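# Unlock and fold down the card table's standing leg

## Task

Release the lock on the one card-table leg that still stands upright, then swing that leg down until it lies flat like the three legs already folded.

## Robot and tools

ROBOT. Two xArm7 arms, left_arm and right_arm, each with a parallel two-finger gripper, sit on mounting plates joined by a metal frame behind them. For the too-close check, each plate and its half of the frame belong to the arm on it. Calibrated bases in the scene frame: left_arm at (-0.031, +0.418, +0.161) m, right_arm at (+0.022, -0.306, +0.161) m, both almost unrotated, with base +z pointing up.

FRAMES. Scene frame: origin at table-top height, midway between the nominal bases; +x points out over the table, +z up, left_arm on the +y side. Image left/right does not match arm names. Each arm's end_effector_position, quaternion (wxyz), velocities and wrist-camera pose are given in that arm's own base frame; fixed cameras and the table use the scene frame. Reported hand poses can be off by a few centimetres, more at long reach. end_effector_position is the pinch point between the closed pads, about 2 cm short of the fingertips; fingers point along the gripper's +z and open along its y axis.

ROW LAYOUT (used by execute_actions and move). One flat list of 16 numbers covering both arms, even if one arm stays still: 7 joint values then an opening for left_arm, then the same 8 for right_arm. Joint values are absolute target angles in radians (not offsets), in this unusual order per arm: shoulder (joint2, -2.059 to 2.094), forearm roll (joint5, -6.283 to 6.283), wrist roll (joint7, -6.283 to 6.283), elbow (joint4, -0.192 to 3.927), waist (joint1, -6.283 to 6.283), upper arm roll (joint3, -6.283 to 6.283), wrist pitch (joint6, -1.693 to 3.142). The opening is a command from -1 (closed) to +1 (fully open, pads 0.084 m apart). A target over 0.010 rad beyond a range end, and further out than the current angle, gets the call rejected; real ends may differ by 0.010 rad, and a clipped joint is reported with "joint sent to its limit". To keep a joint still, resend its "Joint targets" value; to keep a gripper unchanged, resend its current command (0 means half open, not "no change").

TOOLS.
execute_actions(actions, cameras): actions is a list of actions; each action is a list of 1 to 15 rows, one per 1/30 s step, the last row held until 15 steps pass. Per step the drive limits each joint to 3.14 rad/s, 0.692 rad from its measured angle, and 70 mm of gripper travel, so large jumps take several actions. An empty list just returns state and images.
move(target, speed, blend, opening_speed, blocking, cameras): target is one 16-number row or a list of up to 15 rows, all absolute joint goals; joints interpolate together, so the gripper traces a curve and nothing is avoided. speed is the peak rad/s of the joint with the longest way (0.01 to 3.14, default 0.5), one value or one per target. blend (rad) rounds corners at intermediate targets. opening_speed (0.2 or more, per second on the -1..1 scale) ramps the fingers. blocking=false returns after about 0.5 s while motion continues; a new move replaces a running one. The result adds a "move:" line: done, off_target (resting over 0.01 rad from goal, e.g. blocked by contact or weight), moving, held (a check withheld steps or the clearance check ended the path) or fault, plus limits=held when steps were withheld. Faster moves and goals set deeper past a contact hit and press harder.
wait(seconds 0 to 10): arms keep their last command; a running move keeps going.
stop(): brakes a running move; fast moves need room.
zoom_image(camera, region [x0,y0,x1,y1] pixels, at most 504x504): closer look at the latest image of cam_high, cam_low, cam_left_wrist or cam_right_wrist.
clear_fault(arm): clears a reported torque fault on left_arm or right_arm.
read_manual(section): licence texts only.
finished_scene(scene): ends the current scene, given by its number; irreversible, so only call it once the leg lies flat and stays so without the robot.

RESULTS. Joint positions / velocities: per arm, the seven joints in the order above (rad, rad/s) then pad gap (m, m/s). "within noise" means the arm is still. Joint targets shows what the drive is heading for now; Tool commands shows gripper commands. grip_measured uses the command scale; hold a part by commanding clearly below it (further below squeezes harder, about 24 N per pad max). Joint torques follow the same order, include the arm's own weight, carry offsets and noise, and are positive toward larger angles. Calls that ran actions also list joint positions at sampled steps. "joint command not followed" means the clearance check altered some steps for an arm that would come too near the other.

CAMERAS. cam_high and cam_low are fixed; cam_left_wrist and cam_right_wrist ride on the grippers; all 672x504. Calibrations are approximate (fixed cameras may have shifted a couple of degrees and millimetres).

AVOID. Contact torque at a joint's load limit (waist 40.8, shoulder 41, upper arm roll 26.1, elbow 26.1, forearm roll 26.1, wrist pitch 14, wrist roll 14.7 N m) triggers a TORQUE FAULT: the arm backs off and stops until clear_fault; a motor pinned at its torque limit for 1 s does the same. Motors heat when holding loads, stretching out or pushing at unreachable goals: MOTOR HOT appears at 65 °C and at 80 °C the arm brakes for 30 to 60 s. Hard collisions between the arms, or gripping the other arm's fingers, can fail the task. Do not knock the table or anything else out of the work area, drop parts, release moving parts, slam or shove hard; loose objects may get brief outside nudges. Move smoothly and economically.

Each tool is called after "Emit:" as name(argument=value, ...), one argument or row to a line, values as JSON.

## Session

Emit:
execute_actions(
  actions=[],
)

Emit:
zoom_image(
  camera="cam_high",
  region=[310, 160, 430, 270],
)

Emit:
zoom_image(
  camera="cam_low",
  region=[280, 60, 420, 240],
)

Scene clock: 0.00 s.
left_arm: end_effector_position=(+0.5010, -0.1840, +0.0241) grip_measured=+1.00 end_effector_quat_wxyz=(-0.321, +0.469, +0.794, +0.214) | right_arm: end_effector_position=(+0.1457, -0.1379, +0.1988) grip_measured=+1.00 end_effector_quat_wxyz=(-0.028, +0.224, +0.974, -0.013)
Joint names: [shoulder, forearm roll, wrist roll, elbow, waist, upper arm roll, wrist pitch]
Joint positions: left_arm=[1.075 0.314 -2.662 2.089 -0.611 0.122 1.694 0.084] | right_arm=[-0.333 3.076 -0.192 0.683 -0.647 -0.032 -1.057 0.084]
Joint velocities: within noise
Joint torques (N m): no reading
Motor temperatures (°C): left_arm=[36 37 37 35 38 36 36] | right_arm=[36 35 39 40 39 34 38]
Joint targets: left_arm=[1.075 0.314 -2.661 2.089 -0.611 0.122 1.694] | right_arm=[-0.333 3.076 -0.192 0.683 -0.647 -0.032 -1.057]
Tool commands: left_gripper/opening=+1.0 right_gripper/opening=+1.0
camera_calibration:
cam_left_wrist: T_world_to_cam=[[0.888055, 0.457339, 0.0468992, -0.331216], [0.352797, -0.612519, -0.707357, -0.205722], [-0.294775, 0.644718, -0.705298, 0.414821], [0, 0, 0, 1]] pos_world=[0.488995, -0.241973, 0.162587]
cam_right_wrist: T_world_to_cam=[[0.425346, 0.904266, -0.0372083, 0.101322], [0.902689, -0.426843, -0.0543917, -0.114958], [-0.0650666, -0.0104522, -0.997826, 0.339064], [0, 0, 0, 1]] pos_world=[0.0827362, -0.137147, 0.335844]

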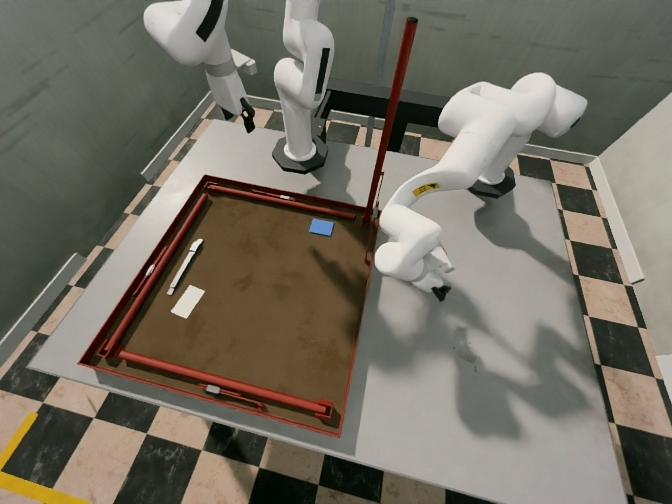

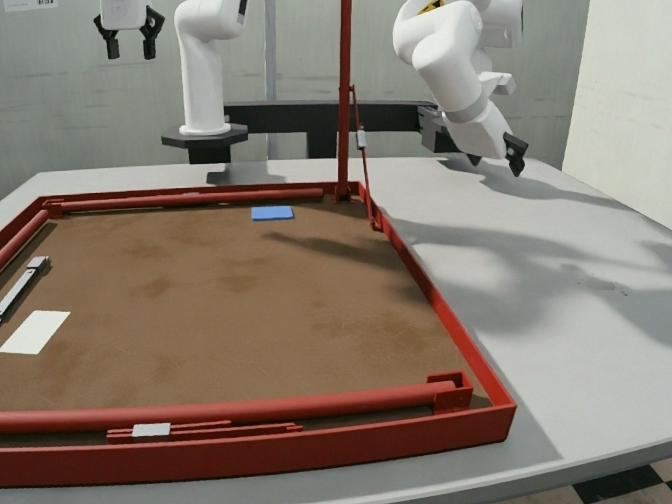

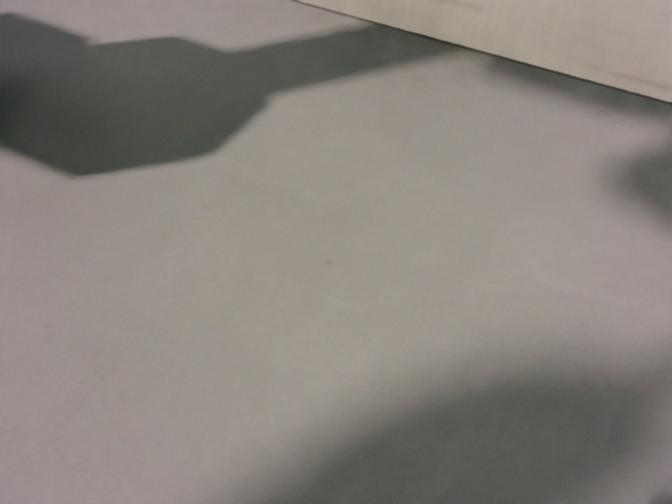

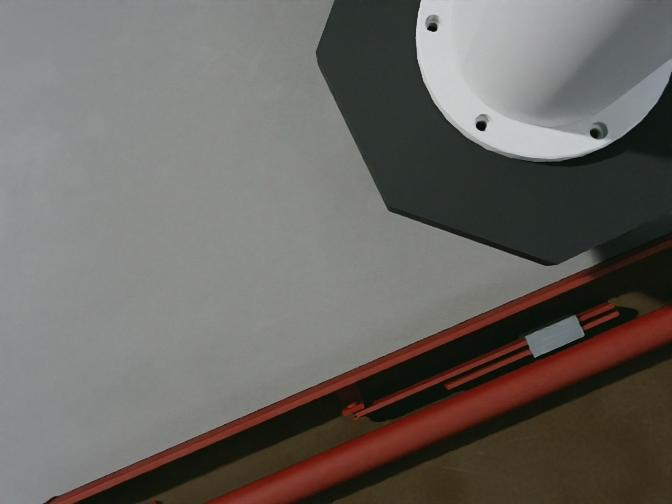

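Scaled by 4.200 from the camera's 672x504 image, which has a finer 960x720 frame.

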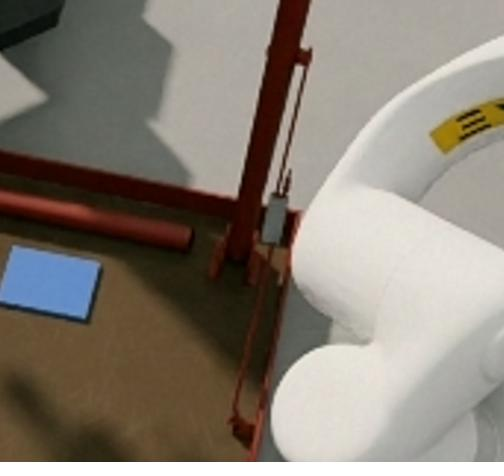

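Scaled by 2.800 from the camera's 672x504 image, which has a finer 960x720 frame.

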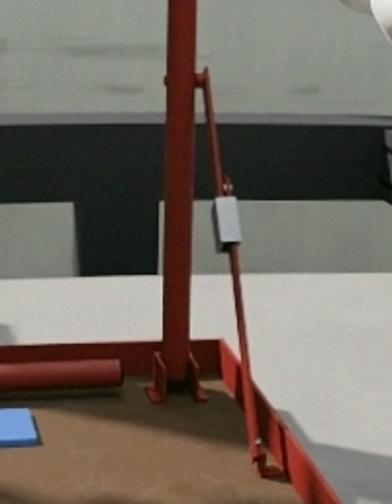

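Emit:
move(
  target=[
    [0.4,-0.6,-2.6,1.3,0.3,0.0,1.57,1,-0.333,3.076,-0.192,0.683,-0.647,-0.032,-1.057,1],
    [0.693,-1.618,-2.545,0.7265,0.042,0,1.57,1,-0.333,3.076,-0.192,0.683,-0.647,-0.032,-1.057,1],
  ],
  speed=0.8,
  blend=0.1,
)

Emit:
zoom_image(
  camera="cam_high",
  region=[310, 160, 450, 290],
)

Scene clock: 21.20 s.
left_arm: end_effector_position=(+0.3412, -0.2370, +0.0434) grip_measured=+1.00 end_effector_quat_wxyz=(-0.292, -0.348, +0.615, -0.644) | right_arm: end_effector_position=(+0.1457, -0.1378, +0.1986) grip_measured=+1.00 end_effector_quat_wxyz=(-0.028, +0.224, +0.974, -0.012)
Joint names: [shoulder, forearm roll, wrist roll, elbow, waist, upper arm roll, wrist pitch]
Joint positions: left_arm=[0.693 -1.618 -2.545 0.727 0.042 0 1.57 0.084] | right_arm=[-0.333 3.076 -0.192 0.683 -0.647 -0.032 -1.057 0.084]
Joint velocities: within noise
Joint torques (N m): left_arm=[-19.17 -1.46 1.92 2.5 -10.55 -3.78 0.8] | right_arm=[-4.51 2 1.17 12.41 3.02 -1.51 -2.36]
Motor temperatures (°C): left_arm=[39 38 37 38 38 36 35] | right_arm=[36 35 39 44 39 34 38]
Joint targets: left_arm=[0.693 -1.618 -2.545 0.727 0.042 0.000 1.570] | right_arm=[-0.333 3.076 -0.192 0.683 -0.647 -0.032 -1.057]
move: done
camera_calibration:
cam_left_wrist: T_world_to_cam=[[-0.80436, -0.0577586, -0.591328, 0.317108], [0.588603, 0.0581168, -0.80633, -0.0853273], [0.0809386, -0.996638, -0.01275, -0.131735], [0, 0, 0, 1]] pos_world=[0.315955, -0.108018, 0.117033]
cam_right_wrist: T_world_to_cam=[[0.42557, 0.904182, -0.0366746, 0.10111], [0.902569, -0.427036, -0.0548611, -0.114823], [-0.0652658, -0.00975414, -0.99782, 0.339073], [0, 0, 0, 1]] pos_world=[0.0827364, -0.137149, 0.335743]

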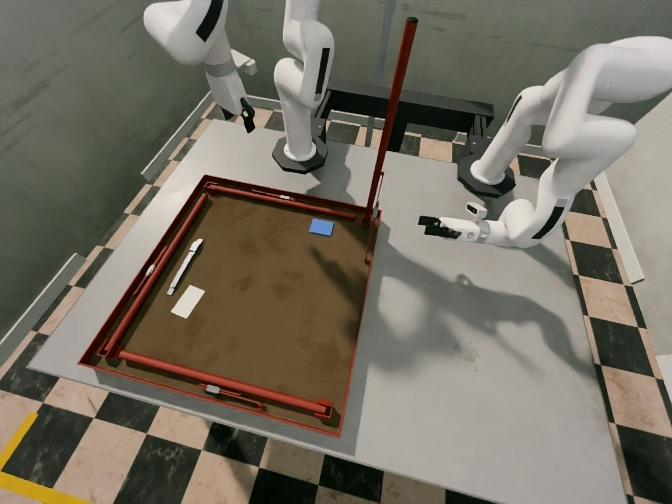

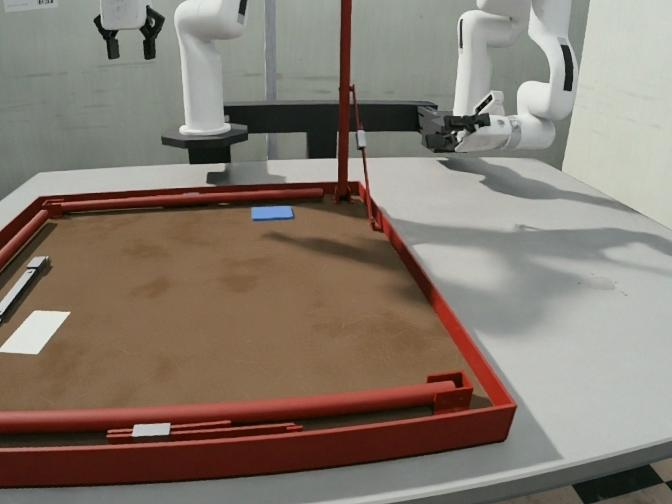

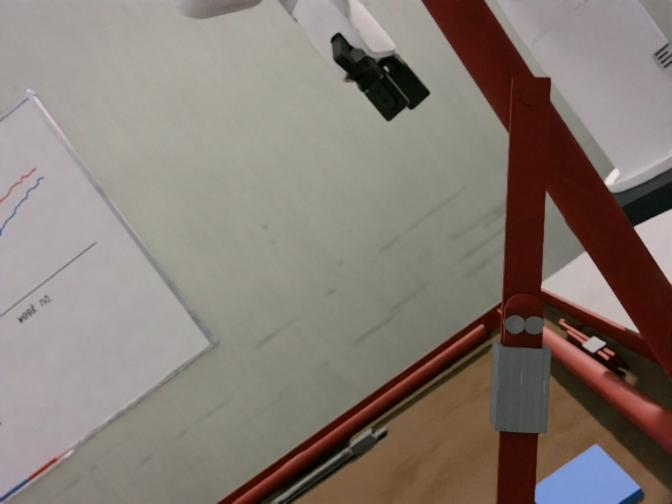

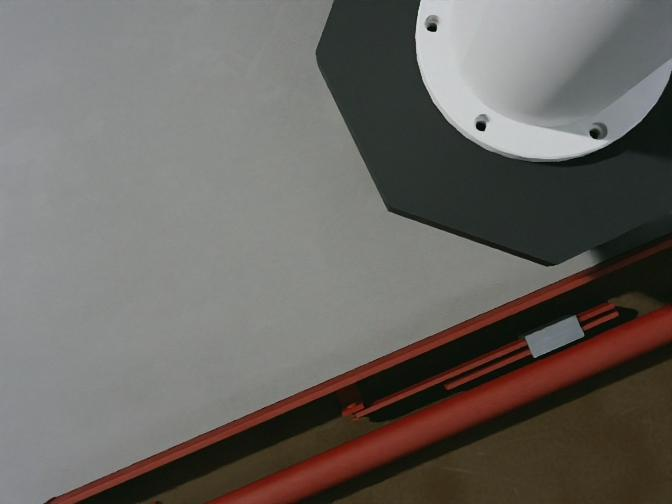

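Scaled by 3.600 from the camera's 672x504 image, which has a finer 960x720 frame.

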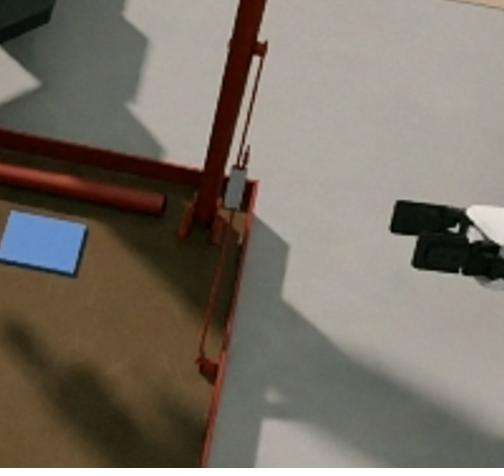

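Emit:
move(
  target=[0.7476,-1.941,-2.411,0.679,-0.281,0,1.57,1,-0.333,3.076,-0.192,0.683,-0.647,-0.032,-1.057,1],
  speed=0.3,
)

Emit:
zoom_image(
  camera="cam_high",
  region=[310, 160, 430, 270],
)

Emit:
zoom_image(
  camera="cam_low",
  region=[280, 60, 440, 240],
)

Scene clock: 33.20 s.
left_arm: end_effector_position=(+0.2973, -0.3297, +0.0169) grip_measured=+1.00 end_effector_quat_wxyz=(-0.277, -0.341, +0.630, -0.641) | right_arm: end_effector_position=(+0.1456, -0.1378, +0.1986) grip_measured=+1.00 end_effector_quat_wxyz=(-0.028, +0.224, +0.974, -0.012)
Joint names: [shoulder, forearm roll, wrist roll, elbow, waist, upper arm roll, wrist pitch]
Joint positions: left_arm=[0.748 -1.941 -2.411 0.679 -0.281 0 1.57 0.084] | right_arm=[-0.333 3.076 -0.192 0.683 -0.647 -0.032 -1.057 0.084]
Joint velocities: within noise
Joint torques (N m): left_arm=[-18.68 -1.45 1.84 1.55 -10.73 -0.48 2.06] | right_arm=[-5.66 1.22 1.16 14.09 2.42 -1.08 -2.46]
Motor temperatures (°C): left_arm=[38 38 37 37 38 36 35] | right_arm=[36 35 39 43 39 34 39]
Joint targets: left_arm=[0.748 -1.941 -2.411 0.679 -0.281 0.000 1.570] | right_arm=[-0.333 3.076 -0.192 0.683 -0.647 -0.032 -1.057]
move: done
camera_calibration:
cam_left_wrist: T_world_to_cam=[[-0.783929, -0.0390679, -0.619619, 0.261386], [0.615577, 0.0808903, -0.783915, -0.0764641], [0.0807471, -0.995957, -0.039363, -0.220203], [0, 0, 0, 1]] pos_world=[0.269758, -0.202915, 0.0933505]
cam_right_wrist: T_world_to_cam=[[0.425577, 0.904182, -0.0365845, 0.10108], [0.902566, -0.427038, -0.0549037, -0.114809], [-0.0652659, -0.00965415, -0.997821, 0.339087], [0, 0, 0, 1]] pos_world=[0.0827364, -0.137149, 0.335743]

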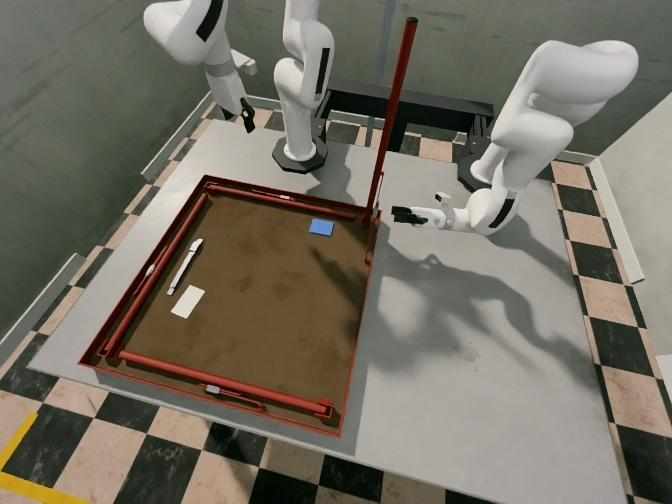

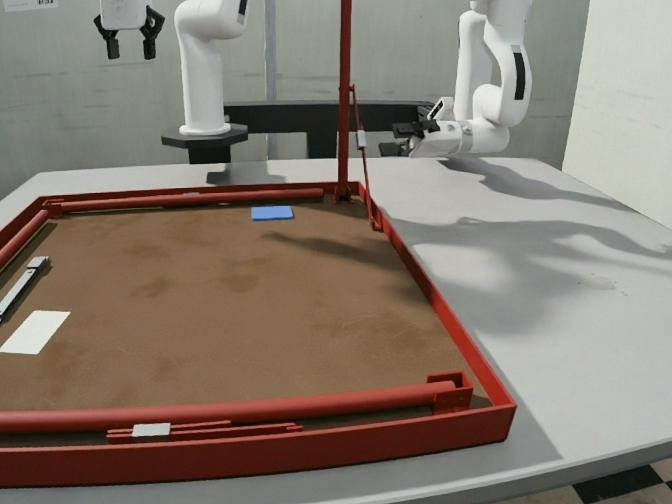

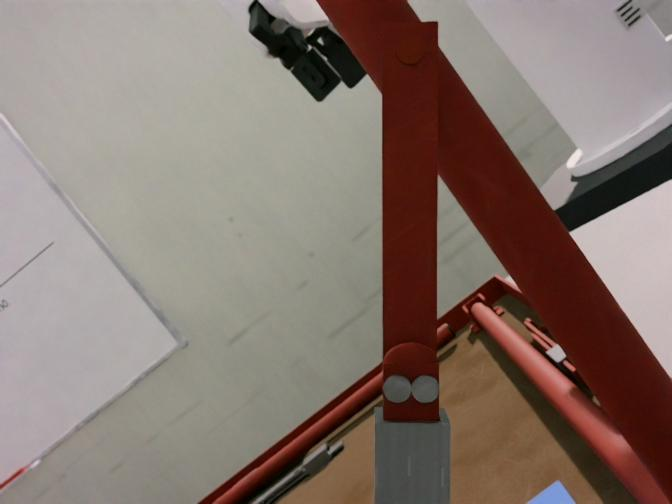

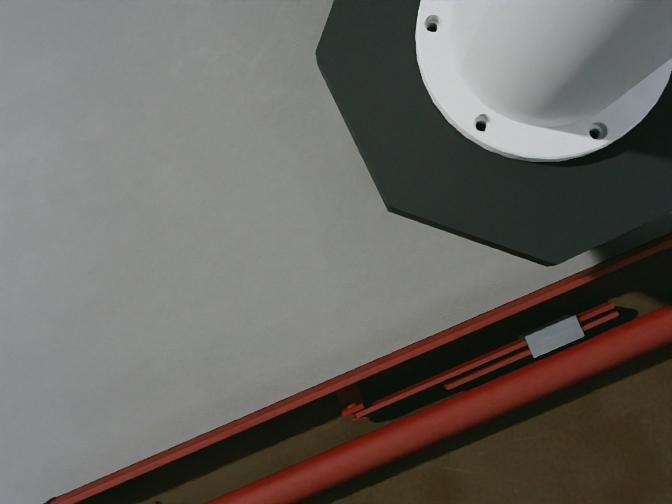

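Scaled by 4.200 from the camera's 672x504 image, which has a finer 960x720 frame.

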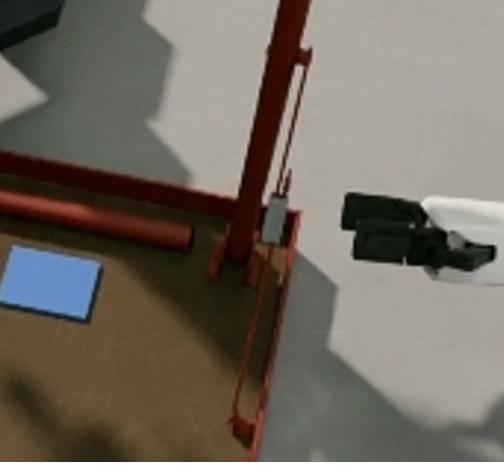

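Scaled by 2.800 from the camera's 672x504 image, which has a finer 960x720 frame.

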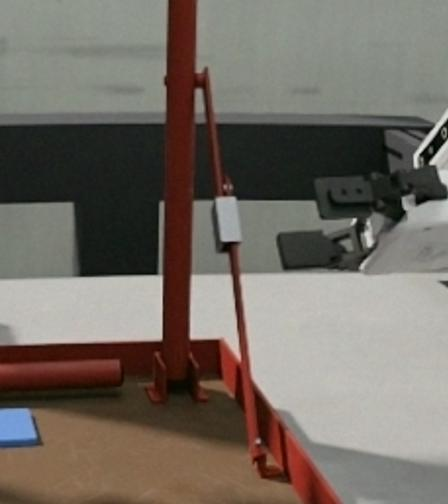

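Emit:
move(
  target=[0.7355,-2.0255,-2.464,0.72,-0.3655,0,1.57,1,-0.333,3.076,-0.192,0.683,-0.647,-0.032,-1.057,1],
  speed=0.2,
  cameras=["cam_left_wrist","cam_low","cam_high"],
)

Emit:
zoom_image(
  camera="cam_low",
  region=[280, 60, 440, 240],
)

Scene clock: 41.47 s.
left_arm: end_effector_position=(+0.3086, -0.3599, +0.0274) grip_measured=+1.00 end_effector_quat_wxyz=(-0.280, -0.339, +0.624, -0.646) | right_arm: end_effector_position=(+0.1456, -0.1378, +0.1986) grip_measured=+1.00 end_effector_quat_wxyz=(-0.028, +0.224, +0.974, -0.012)
Joint names: [shoulder, forearm roll, wrist roll, elbow, waist, upper arm roll, wrist pitch]
Joint positions: left_arm=[0.736 -2.025 -2.464 0.72 -0.365 0 1.57 0.084] | right_arm=[-0.333 3.076 -0.192 0.683 -0.647 -0.032 -1.057 0.084]
Joint velocities: within noise
Joint torques (N m): left_arm=[-31.01 -1.47 -1.75 6.89 -10.68 -0.51 3.08] | right_arm=[-6.39 0.58 1.33 15.83 2.26 -0.8 -2.34]
Motor temperatures (°C): left_arm=[38 38 37 36 38 36 36] | right_arm=[36 35 39 44 39 34 39]
Joint targets: left_arm=[0.736 -2.026 -2.464 0.720 -0.366 0.000 1.570] | right_arm=[-0.333 3.076 -0.192 0.683 -0.647 -0.032 -1.057]
move: done
camera_calibration:
cam_left_wrist: T_world_to_cam=[[-0.784708, -0.0508941, -0.617772, 0.271541], [0.614479, 0.0672268, -0.786064, -0.0772361], [0.0815368, -0.996439, -0.0214801, -0.251625], [0, 0, 0, 1]] pos_world=[0.281057, -0.231717, 0.101633]
Images, in order (width x height): cam_high 672x504, cam_low 672x504, cam_left_wrist 672x504.

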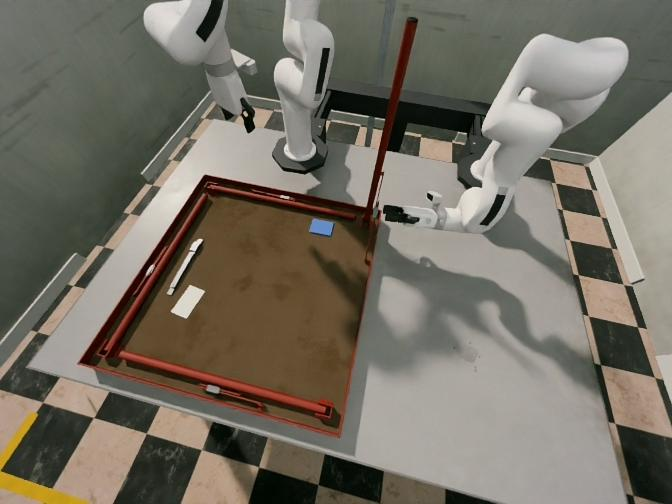

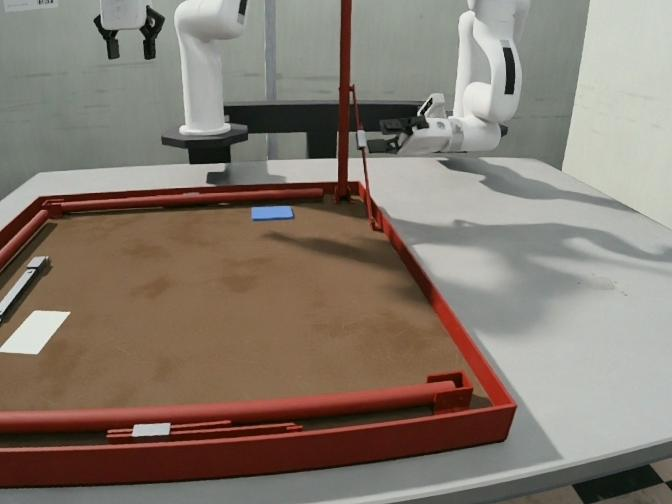

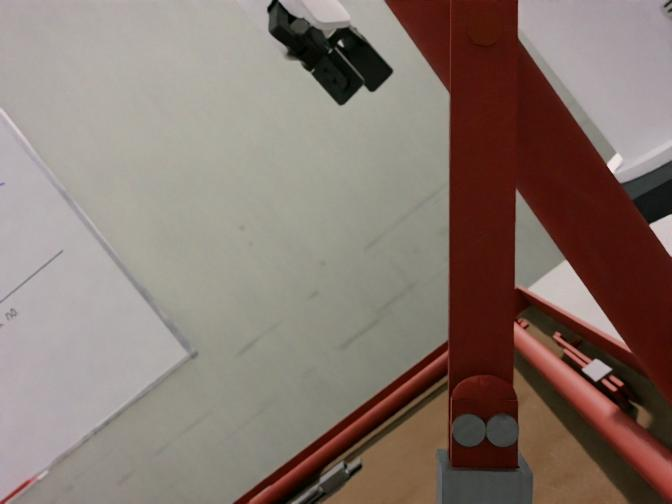

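Scaled by 2.800 from the camera's 672x504 image, which has a finer 960x720 frame.

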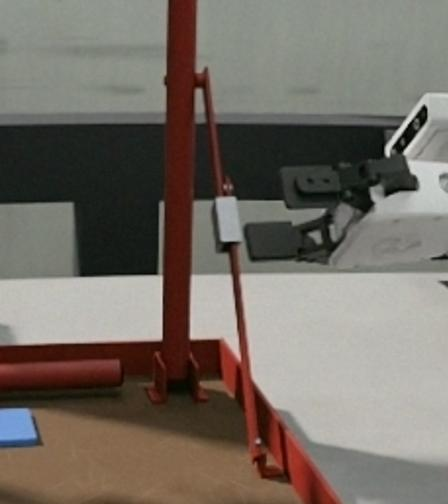

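Emit:
move(
  target=[0.753,-2.136,-2.494,0.767,-0.4758,0,1.57,1,-0.333,3.076,-0.192,0.683,-0.647,-0.032,-1.057,1],
  speed=0.12,
  cameras=["cam_left_wrist","cam_low","cam_high"],
)

Emit:
zoom_image(
  camera="cam_low",
  region=[280, 60, 440, 240],
)

Emit:
zoom_image(
  camera="cam_high",
  region=[310, 160, 430, 270],
)

Scene clock: 48.50 s.
left_arm: end_effector_position=(+0.3087, -0.3978, +0.0292) grip_measured=+1.00 end_effector_quat_wxyz=(-0.283, -0.338, +0.618, -0.650) | right_arm: end_effector_position=(+0.1456, -0.1378, +0.1986) grip_measured=+1.00 end_effector_quat_wxyz=(-0.028, +0.224, +0.974, -0.012)
Joint names: [shoulder, forearm roll, wrist roll, elbow, waist, upper arm roll, wrist pitch]
Joint positions: left_arm=[0.753 -2.136 -2.494 0.767 -0.476 0 1.57 0.084] | right_arm=[-0.333 3.076 -0.192 0.683 -0.647 -0.032 -1.057 0.084]
Joint velocities: within noise
Joint torques (N m): left_arm=[-20.61 -1.39 -1.83 7.28 -10.22 -0.92 4.06] | right_arm=[-7.81 0.09 1.18 17.67 1.56 -0.55 -2.18]
Motor temperatures (°C): left_arm=[38 38 37 36 38 36 36] | right_arm=[36 34 39 45 39 34 39]
Joint targets: left_arm=[0.753 -2.136 -2.494 0.767 -0.476 0.000 1.570] | right_arm=[-0.333 3.076 -0.192 0.683 -0.647 -0.032 -1.057]
move: done
camera_calibration:
cam_left_wrist: T_world_to_cam=[[-0.786498, -0.0601087, -0.614661, 0.267462], [0.612163, 0.0558158, -0.788759, -0.0771073], [0.0817191, -0.99663, -0.00710267, -0.289976], [0, 0, 0, 1]] pos_world=[0.281257, -0.268618, 0.10152]
Images, in order (width x height): cam_high 672x504, cam_low 672x504, cam_left_wrist 672x504.

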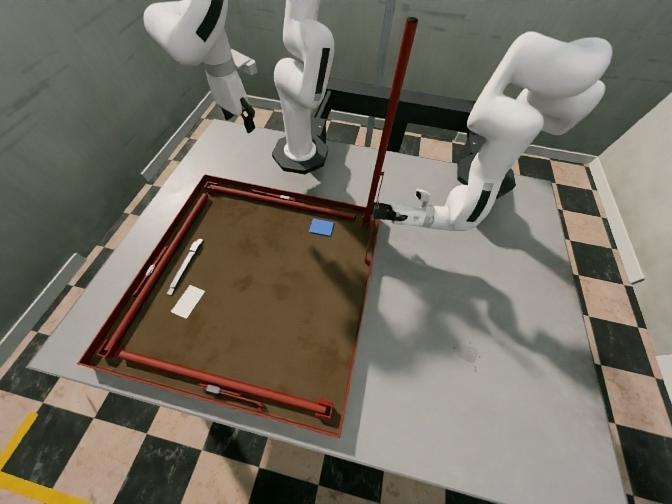

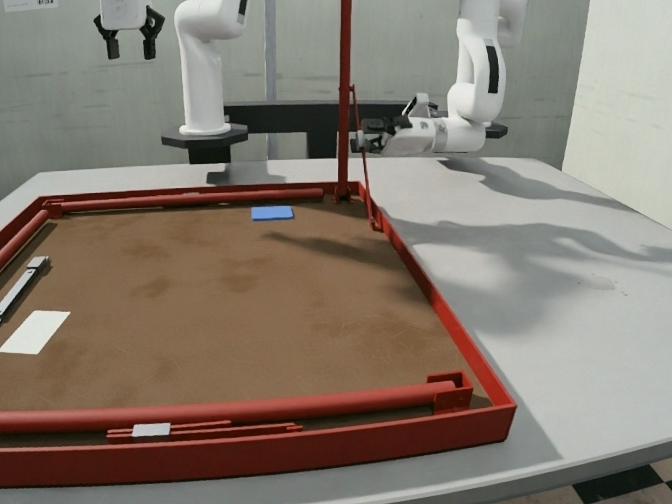

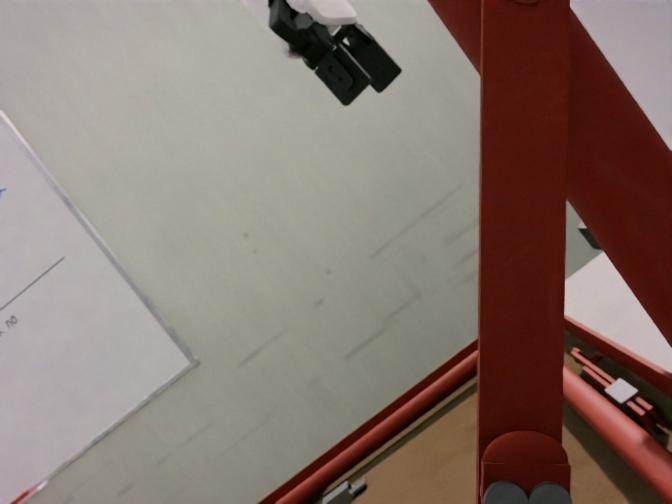

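Scaled by 2.800 from the camera's 672x504 image, which has a finer 960x720 frame.

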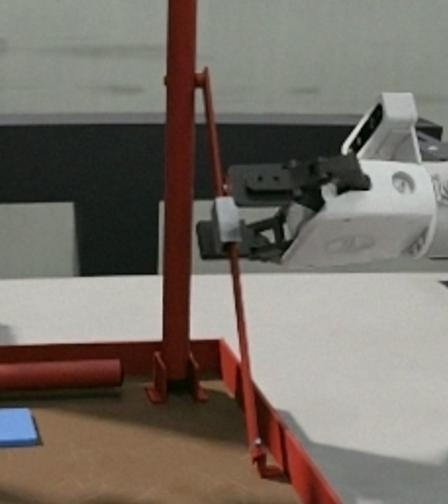

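Scaled by 4.200 from the camera's 672x504 image, which has a finer 960x720 frame.

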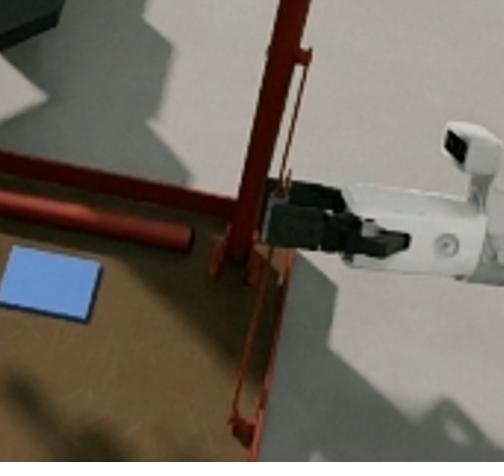

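Emit:
move(
  target=[
    [0.762,-2.113,-2.488,0.767,-0.4525,0,1.57,1,-0.333,3.076,-0.192,0.683,-0.647,-0.032,-1.057,1],
    [0.762,-2.113,-2.488,0.767,-0.4525,0,1.57,-0.8,-0.333,3.076,-0.192,0.683,-0.647,-0.032,-1.057,1],
  ],
  speed=0.12,
  opening_speed=1,
  cameras=["cam_left_wrist","cam_low","cam_high"],
)

Emit:
zoom_image(
  camera="cam_low",
  region=[280, 60, 440, 240],
)

Emit:
zoom_image(
  camera="cam_high",
  region=[310, 160, 430, 270],
)

Scene clock: 58.07 s.
left_arm: end_effector_position=(+0.3101, -0.3902, +0.0250) grip_measured=-0.50 end_effector_quat_wxyz=(-0.283, -0.340, +0.620, -0.649) | right_arm: end_effector_position=(+0.1456, -0.1378, +0.1986) grip_measured=+1.00 end_effector_quat_wxyz=(-0.028, +0.224, +0.974, -0.012)
Joint names: [shoulder, forearm roll, wrist roll, elbow, waist, upper arm roll, wrist pitch]
Joint positions: left_arm=[0.762 -2.113 -2.488 0.767 -0.452 0 1.57 0.022] | right_arm=[-0.333 3.076 -0.192 0.683 -0.647 -0.032 -1.057 0.084]
Joint velocities: within noise
Joint torques (N m): left_arm=[-39.86 -2.81 1.6 12.57 9.7 -0.23 5.12] | right_arm=[-9.23 -0.37 1.14 18.48 0.97 -0.25 -1.92]
Motor temperatures (°C): left_arm=[38 38 37 36 38 36 36] | right_arm=[36 34 40 46 39 34 39]
Joint targets: left_arm=[0.762 -2.113 -2.488 0.767 -0.453 0.000 1.570] | right_arm=[-0.333 3.076 -0.192 0.683 -0.647 -0.032 -1.057]
move: done
camera_calibration:
cam_left_wrist: T_world_to_cam=[[-0.78781, -0.0572995, -0.613248, 0.267978], [0.610448, 0.0597735, -0.789798, -0.0796291], [0.081911, -0.996566, -0.0121118, -0.282402], [0, 0, 0, 1]] pos_world=[0.282857, -0.261318, 0.0980253]
Images, in order (width x height): cam_high 672x504, cam_low 672x504, cam_left_wrist 672x504.

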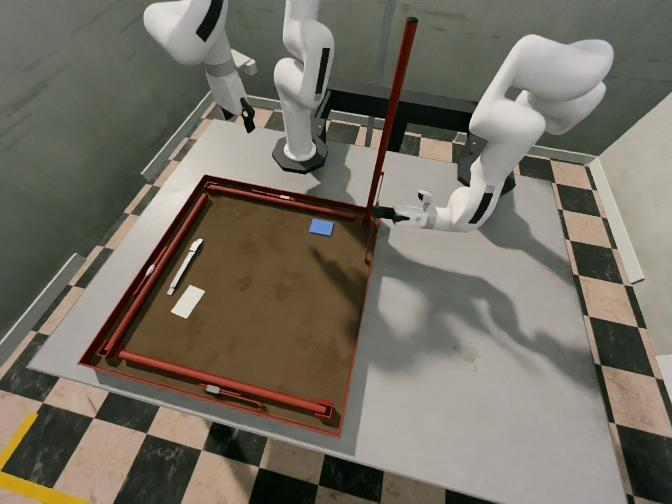

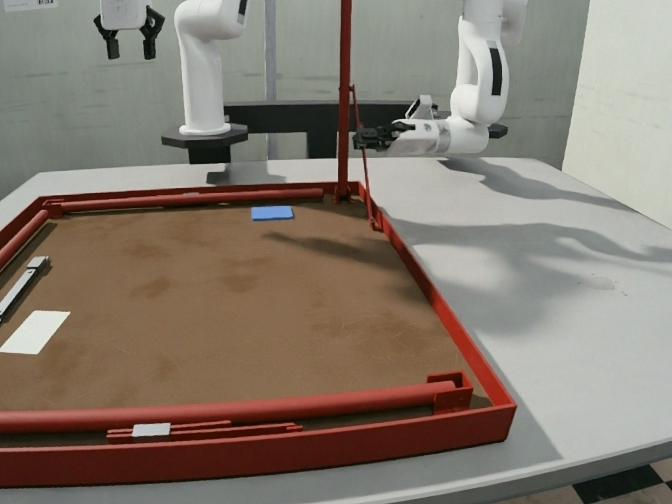

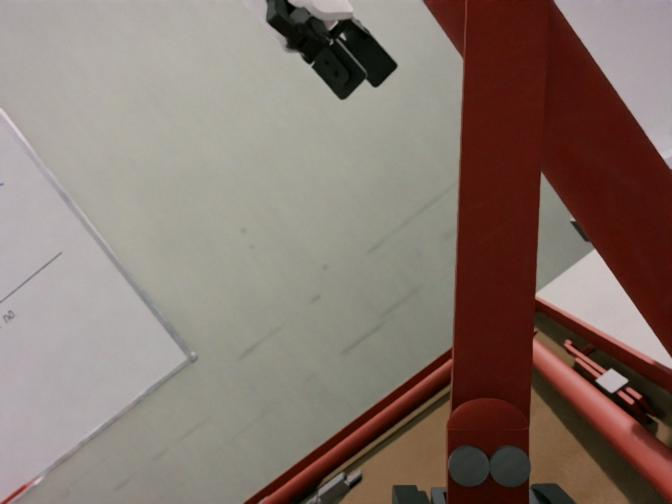

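Scaled by 2.800 from the camera's 672x504 image, which has a finer 960x720 frame.

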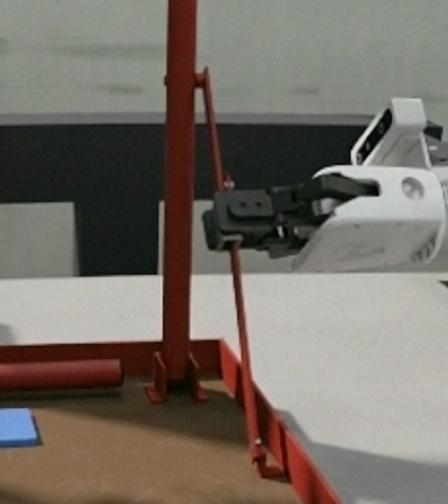

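Scaled by 4.200 from the camera's 672x504 image, which has a finer 960x720 frame.

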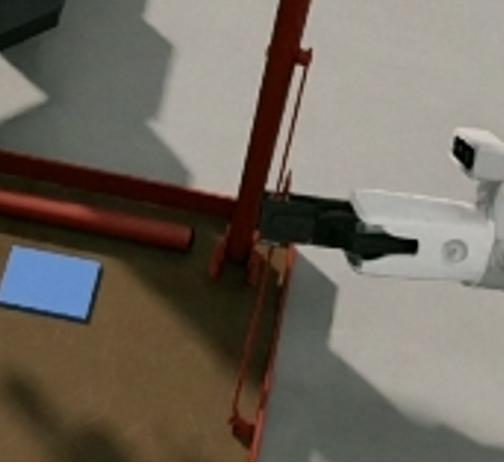

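Emit:
move(
  target=[0.888,-2.075,-2.489,0.895,-0.4154,0,1.567,-0.8,-0.333,3.076,-0.192,0.683,-0.647,-0.032,-1.057,1],
  speed=0.1,
  cameras=["cam_left_wrist","cam_low","cam_high"],
)

Emit:
zoom_image(
  camera="cam_low",
  region=[280, 60, 440, 240],
)

Scene clock: 72.73 s.
left_arm: end_effector_position=(+0.3341, -0.3878, -0.0069) grip_measured=-0.50 end_effector_quat_wxyz=(-0.283, -0.339, +0.621, -0.648) | right_arm: end_effector_position=(+0.1456, -0.1378, +0.1986) grip_measured=+1.00 end_effector_quat_wxyz=(-0.028, +0.224, +0.974, -0.012)
Joint names: [shoulder, forearm roll, wrist roll, elbow, waist, upper arm roll, wrist pitch]
Joint positions: left_arm=[0.888 -2.075 -2.489 0.895 -0.415 0 1.567 0.022] | right_arm=[-0.333 3.076 -0.192 0.683 -0.647 -0.032 -1.057 0.084]
Joint velocities: within noise
Joint torques (N m): left_arm=[-22.71 1.41 -1.84 7.57 10.31 -3.73 0.84] | right_arm=[-9.26 -0.31 1.21 18.64 0.56 0.08 -1.69]
Motor temperatures (°C): left_arm=[39 38 37 38 38 36 39] | right_arm=[36 34 40 46 39 34 39]
Joint targets: left_arm=[0.888 -2.075 -2.489 0.895 -0.415 0.000 1.567] | right_arm=[-0.333 3.076 -0.192 0.683 -0.647 -0.032 -1.057]
move: done
camera_calibration:
cam_left_wrist: T_world_to_cam=[[-0.787354, -0.0553292, -0.614014, 0.268061], [0.611142, 0.0609893, -0.789168, -0.119314], [0.0811123, -0.996604, -0.0142062, -0.282084], [0, 0, 0, 1]] pos_world=[0.306857, -0.259017, 0.0664271]
Images, in order (width x height): cam_high 672x504, cam_low 672x504, cam_left_wrist 672x504.

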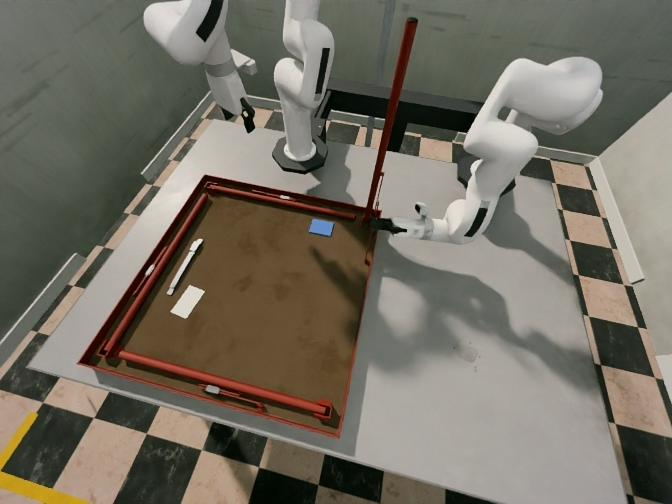

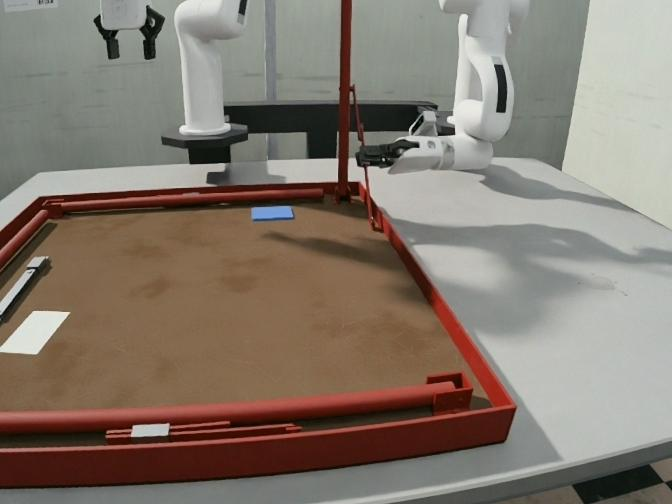

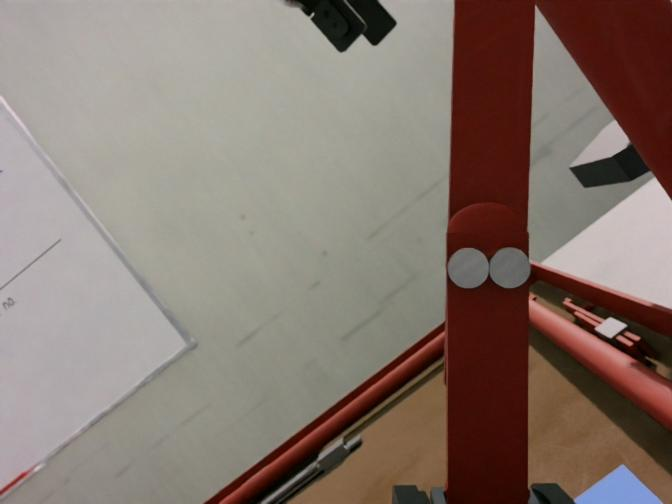

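Scaled by 2.800 from the camera's 672x504 image, which has a finer 960x720 frame.

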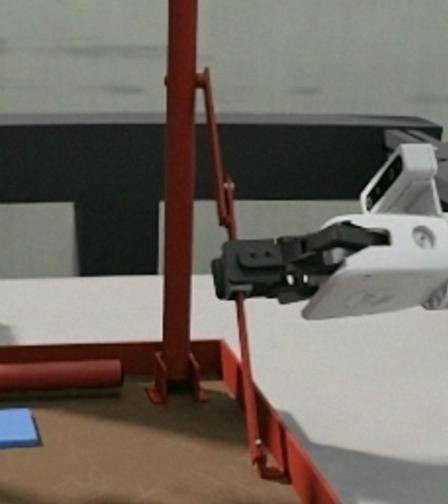

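Emit:
move(
  target=[
    [0.8435,-2.024,-2.908,0.9535,-0.364,0,1.522,-0.9,-0.333,3.076,-0.192,0.683,-0.647,-0.032,-1.057,1],
    [0.87,-1.974,-3.353,1.08,-0.3139,0,1.488,-0.9,-0.333,3.076,-0.192,0.683,-0.647,-0.032,-1.057,1],
  ],
  speed=0.2,
  blend=0.05,
  cameras=["cam_left_wrist","cam_low","cam_high"],
)

Scene clock: 92.13 s.
left_arm: end_effector_position=(+0.4241, -0.3739, +0.0225) grip_measured=-0.51 end_effector_quat_wxyz=(+0.480, +0.528, -0.470, +0.519) | right_arm: end_effector_position=(+0.1456, -0.1378, +0.1986) grip_measured=+1.00 end_effector_quat_wxyz=(-0.028, +0.224, +0.974, -0.012)
Joint names: [shoulder, forearm roll, wrist roll, elbow, waist, upper arm roll, wrist pitch]
Joint positions: left_arm=[0.87 -1.974 -3.353 1.08 -0.314 0 1.488 0.022] | right_arm=[-0.333 3.076 -0.192 0.683 -0.647 -0.032 -1.057 0.084]
Joint velocities: within noise
Joint torques (N m): left_arm=[-32.21 0.87 -2.59 10.51 18.77 -0.72 6.82] | right_arm=[-9.31 -0.44 1.21 18.46 -0.19 0.68 -1.46]
Motor temperatures (°C): left_arm=[39 38 37 37 38 37 38] | right_arm=[36 34 40 47 39 34 39]
Joint targets: left_arm=[0.870 -1.974 -3.353 1.080 -0.314 0.000 1.488] | right_arm=[-0.333 3.076 -0.192 0.683 -0.647 -0.032 -1.057]
move: done
camera_calibration:
cam_left_wrist: T_world_to_cam=[[-0.996437, -0.0828544, 0.0157809, 0.422035], [-0.0161969, 0.00435061, -0.999859, 0.0976425], [0.0827741, -0.996552, -0.00567709, -0.276014], [0, 0, 0, 1]] pos_world=[0.444959, -0.240519, 0.0894017]
Images, in order (width x height): cam_high 672x504, cam_low 672x504, cam_left_wrist 672x504.

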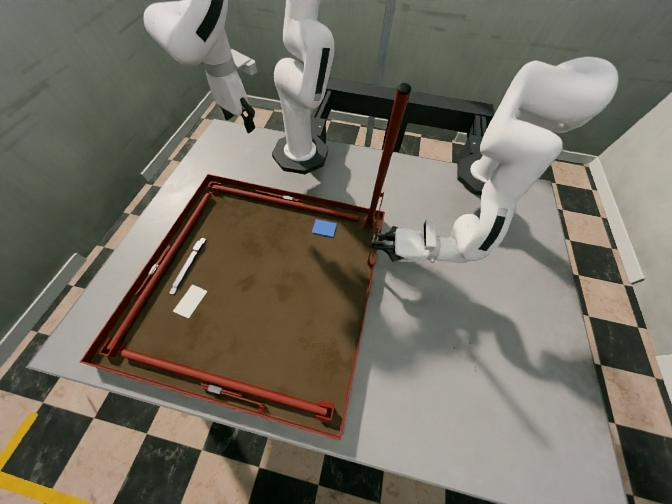

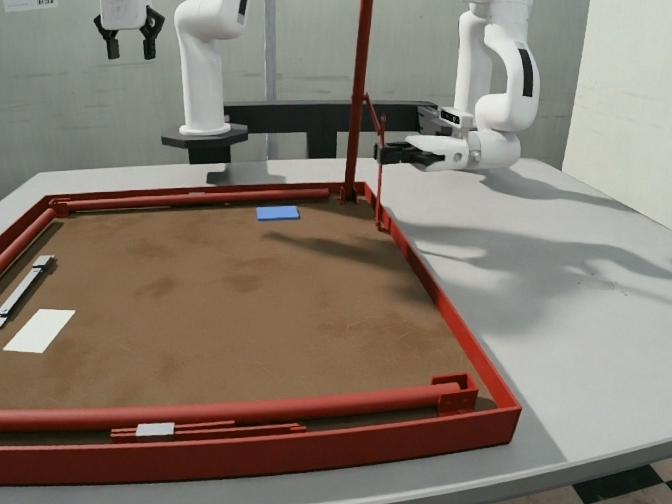

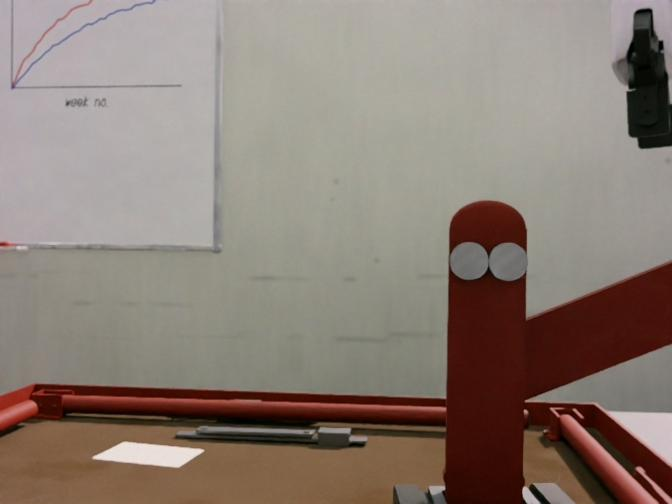

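Emit:
move(
  target=[
    [0.962,-1.934,-3.783,1.254,-0.2738,0,1.466,-0.9,-0.333,3.076,-0.192,0.683,-0.647,-0.032,-1.057,1],
    [1.079,-1.908,-4.143,1.428,-0.248,0,1.455,-0.9,-0.333,3.076,-0.192,0.683,-0.647,-0.032,-1.057,1],
  ],
  speed=0.2,
  blend=0.05,
  cameras=["cam_left_wrist","cam_low","cam_high"],
)

Emit:
zoom_image(
  camera="cam_low",
  region=[280, 60, 480, 260],
)

Scene clock: 103.37 s.
left_arm: end_effector_position=(+0.5100, -0.3637, -0.0073) grip_measured=-0.51 end_effector_quat_wxyz=(+0.621, +0.651, -0.272, +0.341) | right_arm: end_effector_position=(+0.1456, -0.1378, +0.1986) grip_measured=+1.00 end_effector_quat_wxyz=(-0.028, +0.224, +0.974, -0.012)
Joint names: [shoulder, forearm roll, wrist roll, elbow, waist, upper arm roll, wrist pitch]
Joint positions: left_arm=[1.079 -1.908 -4.143 1.428 -0.248 0 1.455 0.022] | right_arm=[-0.333 3.076 -0.192 0.683 -0.647 -0.032 -1.057 0.084]
Joint velocities: within noise
Joint torques (N m): left_arm=[-41.78 -1.13 -2.71 17.61 24.57 5.1 5.2] | right_arm=[-9.04 -0.32 1.27 18.63 -0.89 1.08 -1.09]
Motor temperatures (°C): left_arm=[39 38 37 37 38 37 39] | right_arm=[36 34 40 47 39 34 39]
Joint targets: left_arm=[1.079 -1.908 -4.143 1.428 -0.248 0.000 1.455] | right_arm=[-0.333 3.076 -0.192 0.683 -0.647 -0.032 -1.057]
move: done
camera_calibration:
cam_left_wrist: T_world_to_cam=[[-0.78086, -0.0677094, 0.621025, 0.408846], [-0.617818, -0.0635126, -0.783752, 0.352884], [0.0925103, -0.995681, 0.00776235, -0.277705], [0, 0, 0, 1]] pos_world=[0.562961, -0.22641, 0.0248258]
Images, in order (width x height): cam_high 672x504, cam_low 672x504, cam_left_wrist 672x504.

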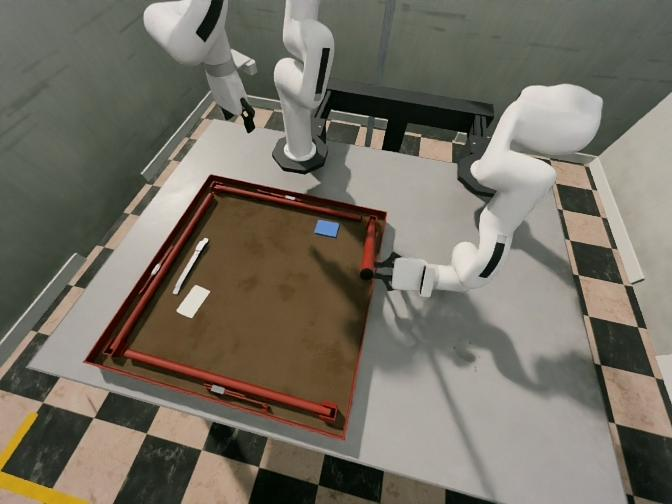

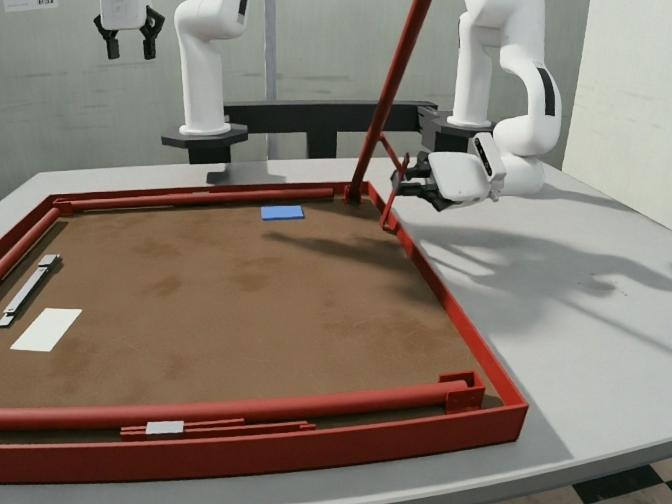

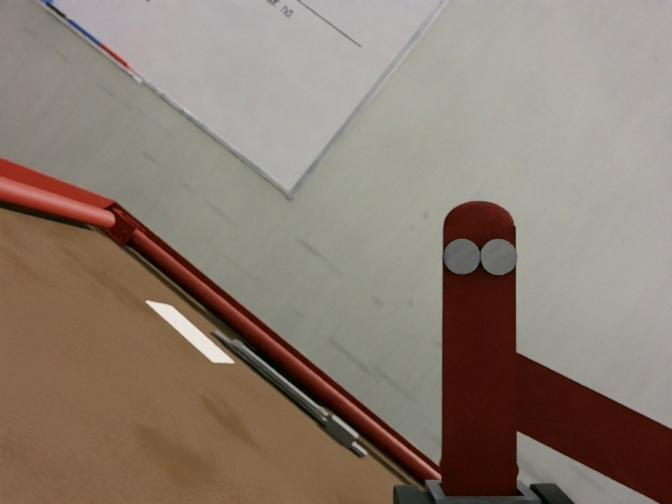

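Scaled by 2.520 from the camera's 672x504 image, which has a finer 960x720 frame.

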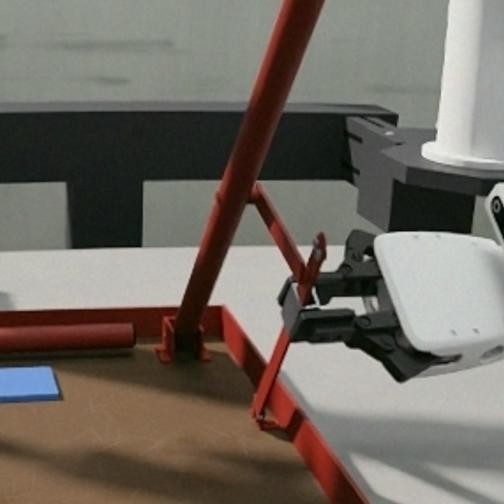

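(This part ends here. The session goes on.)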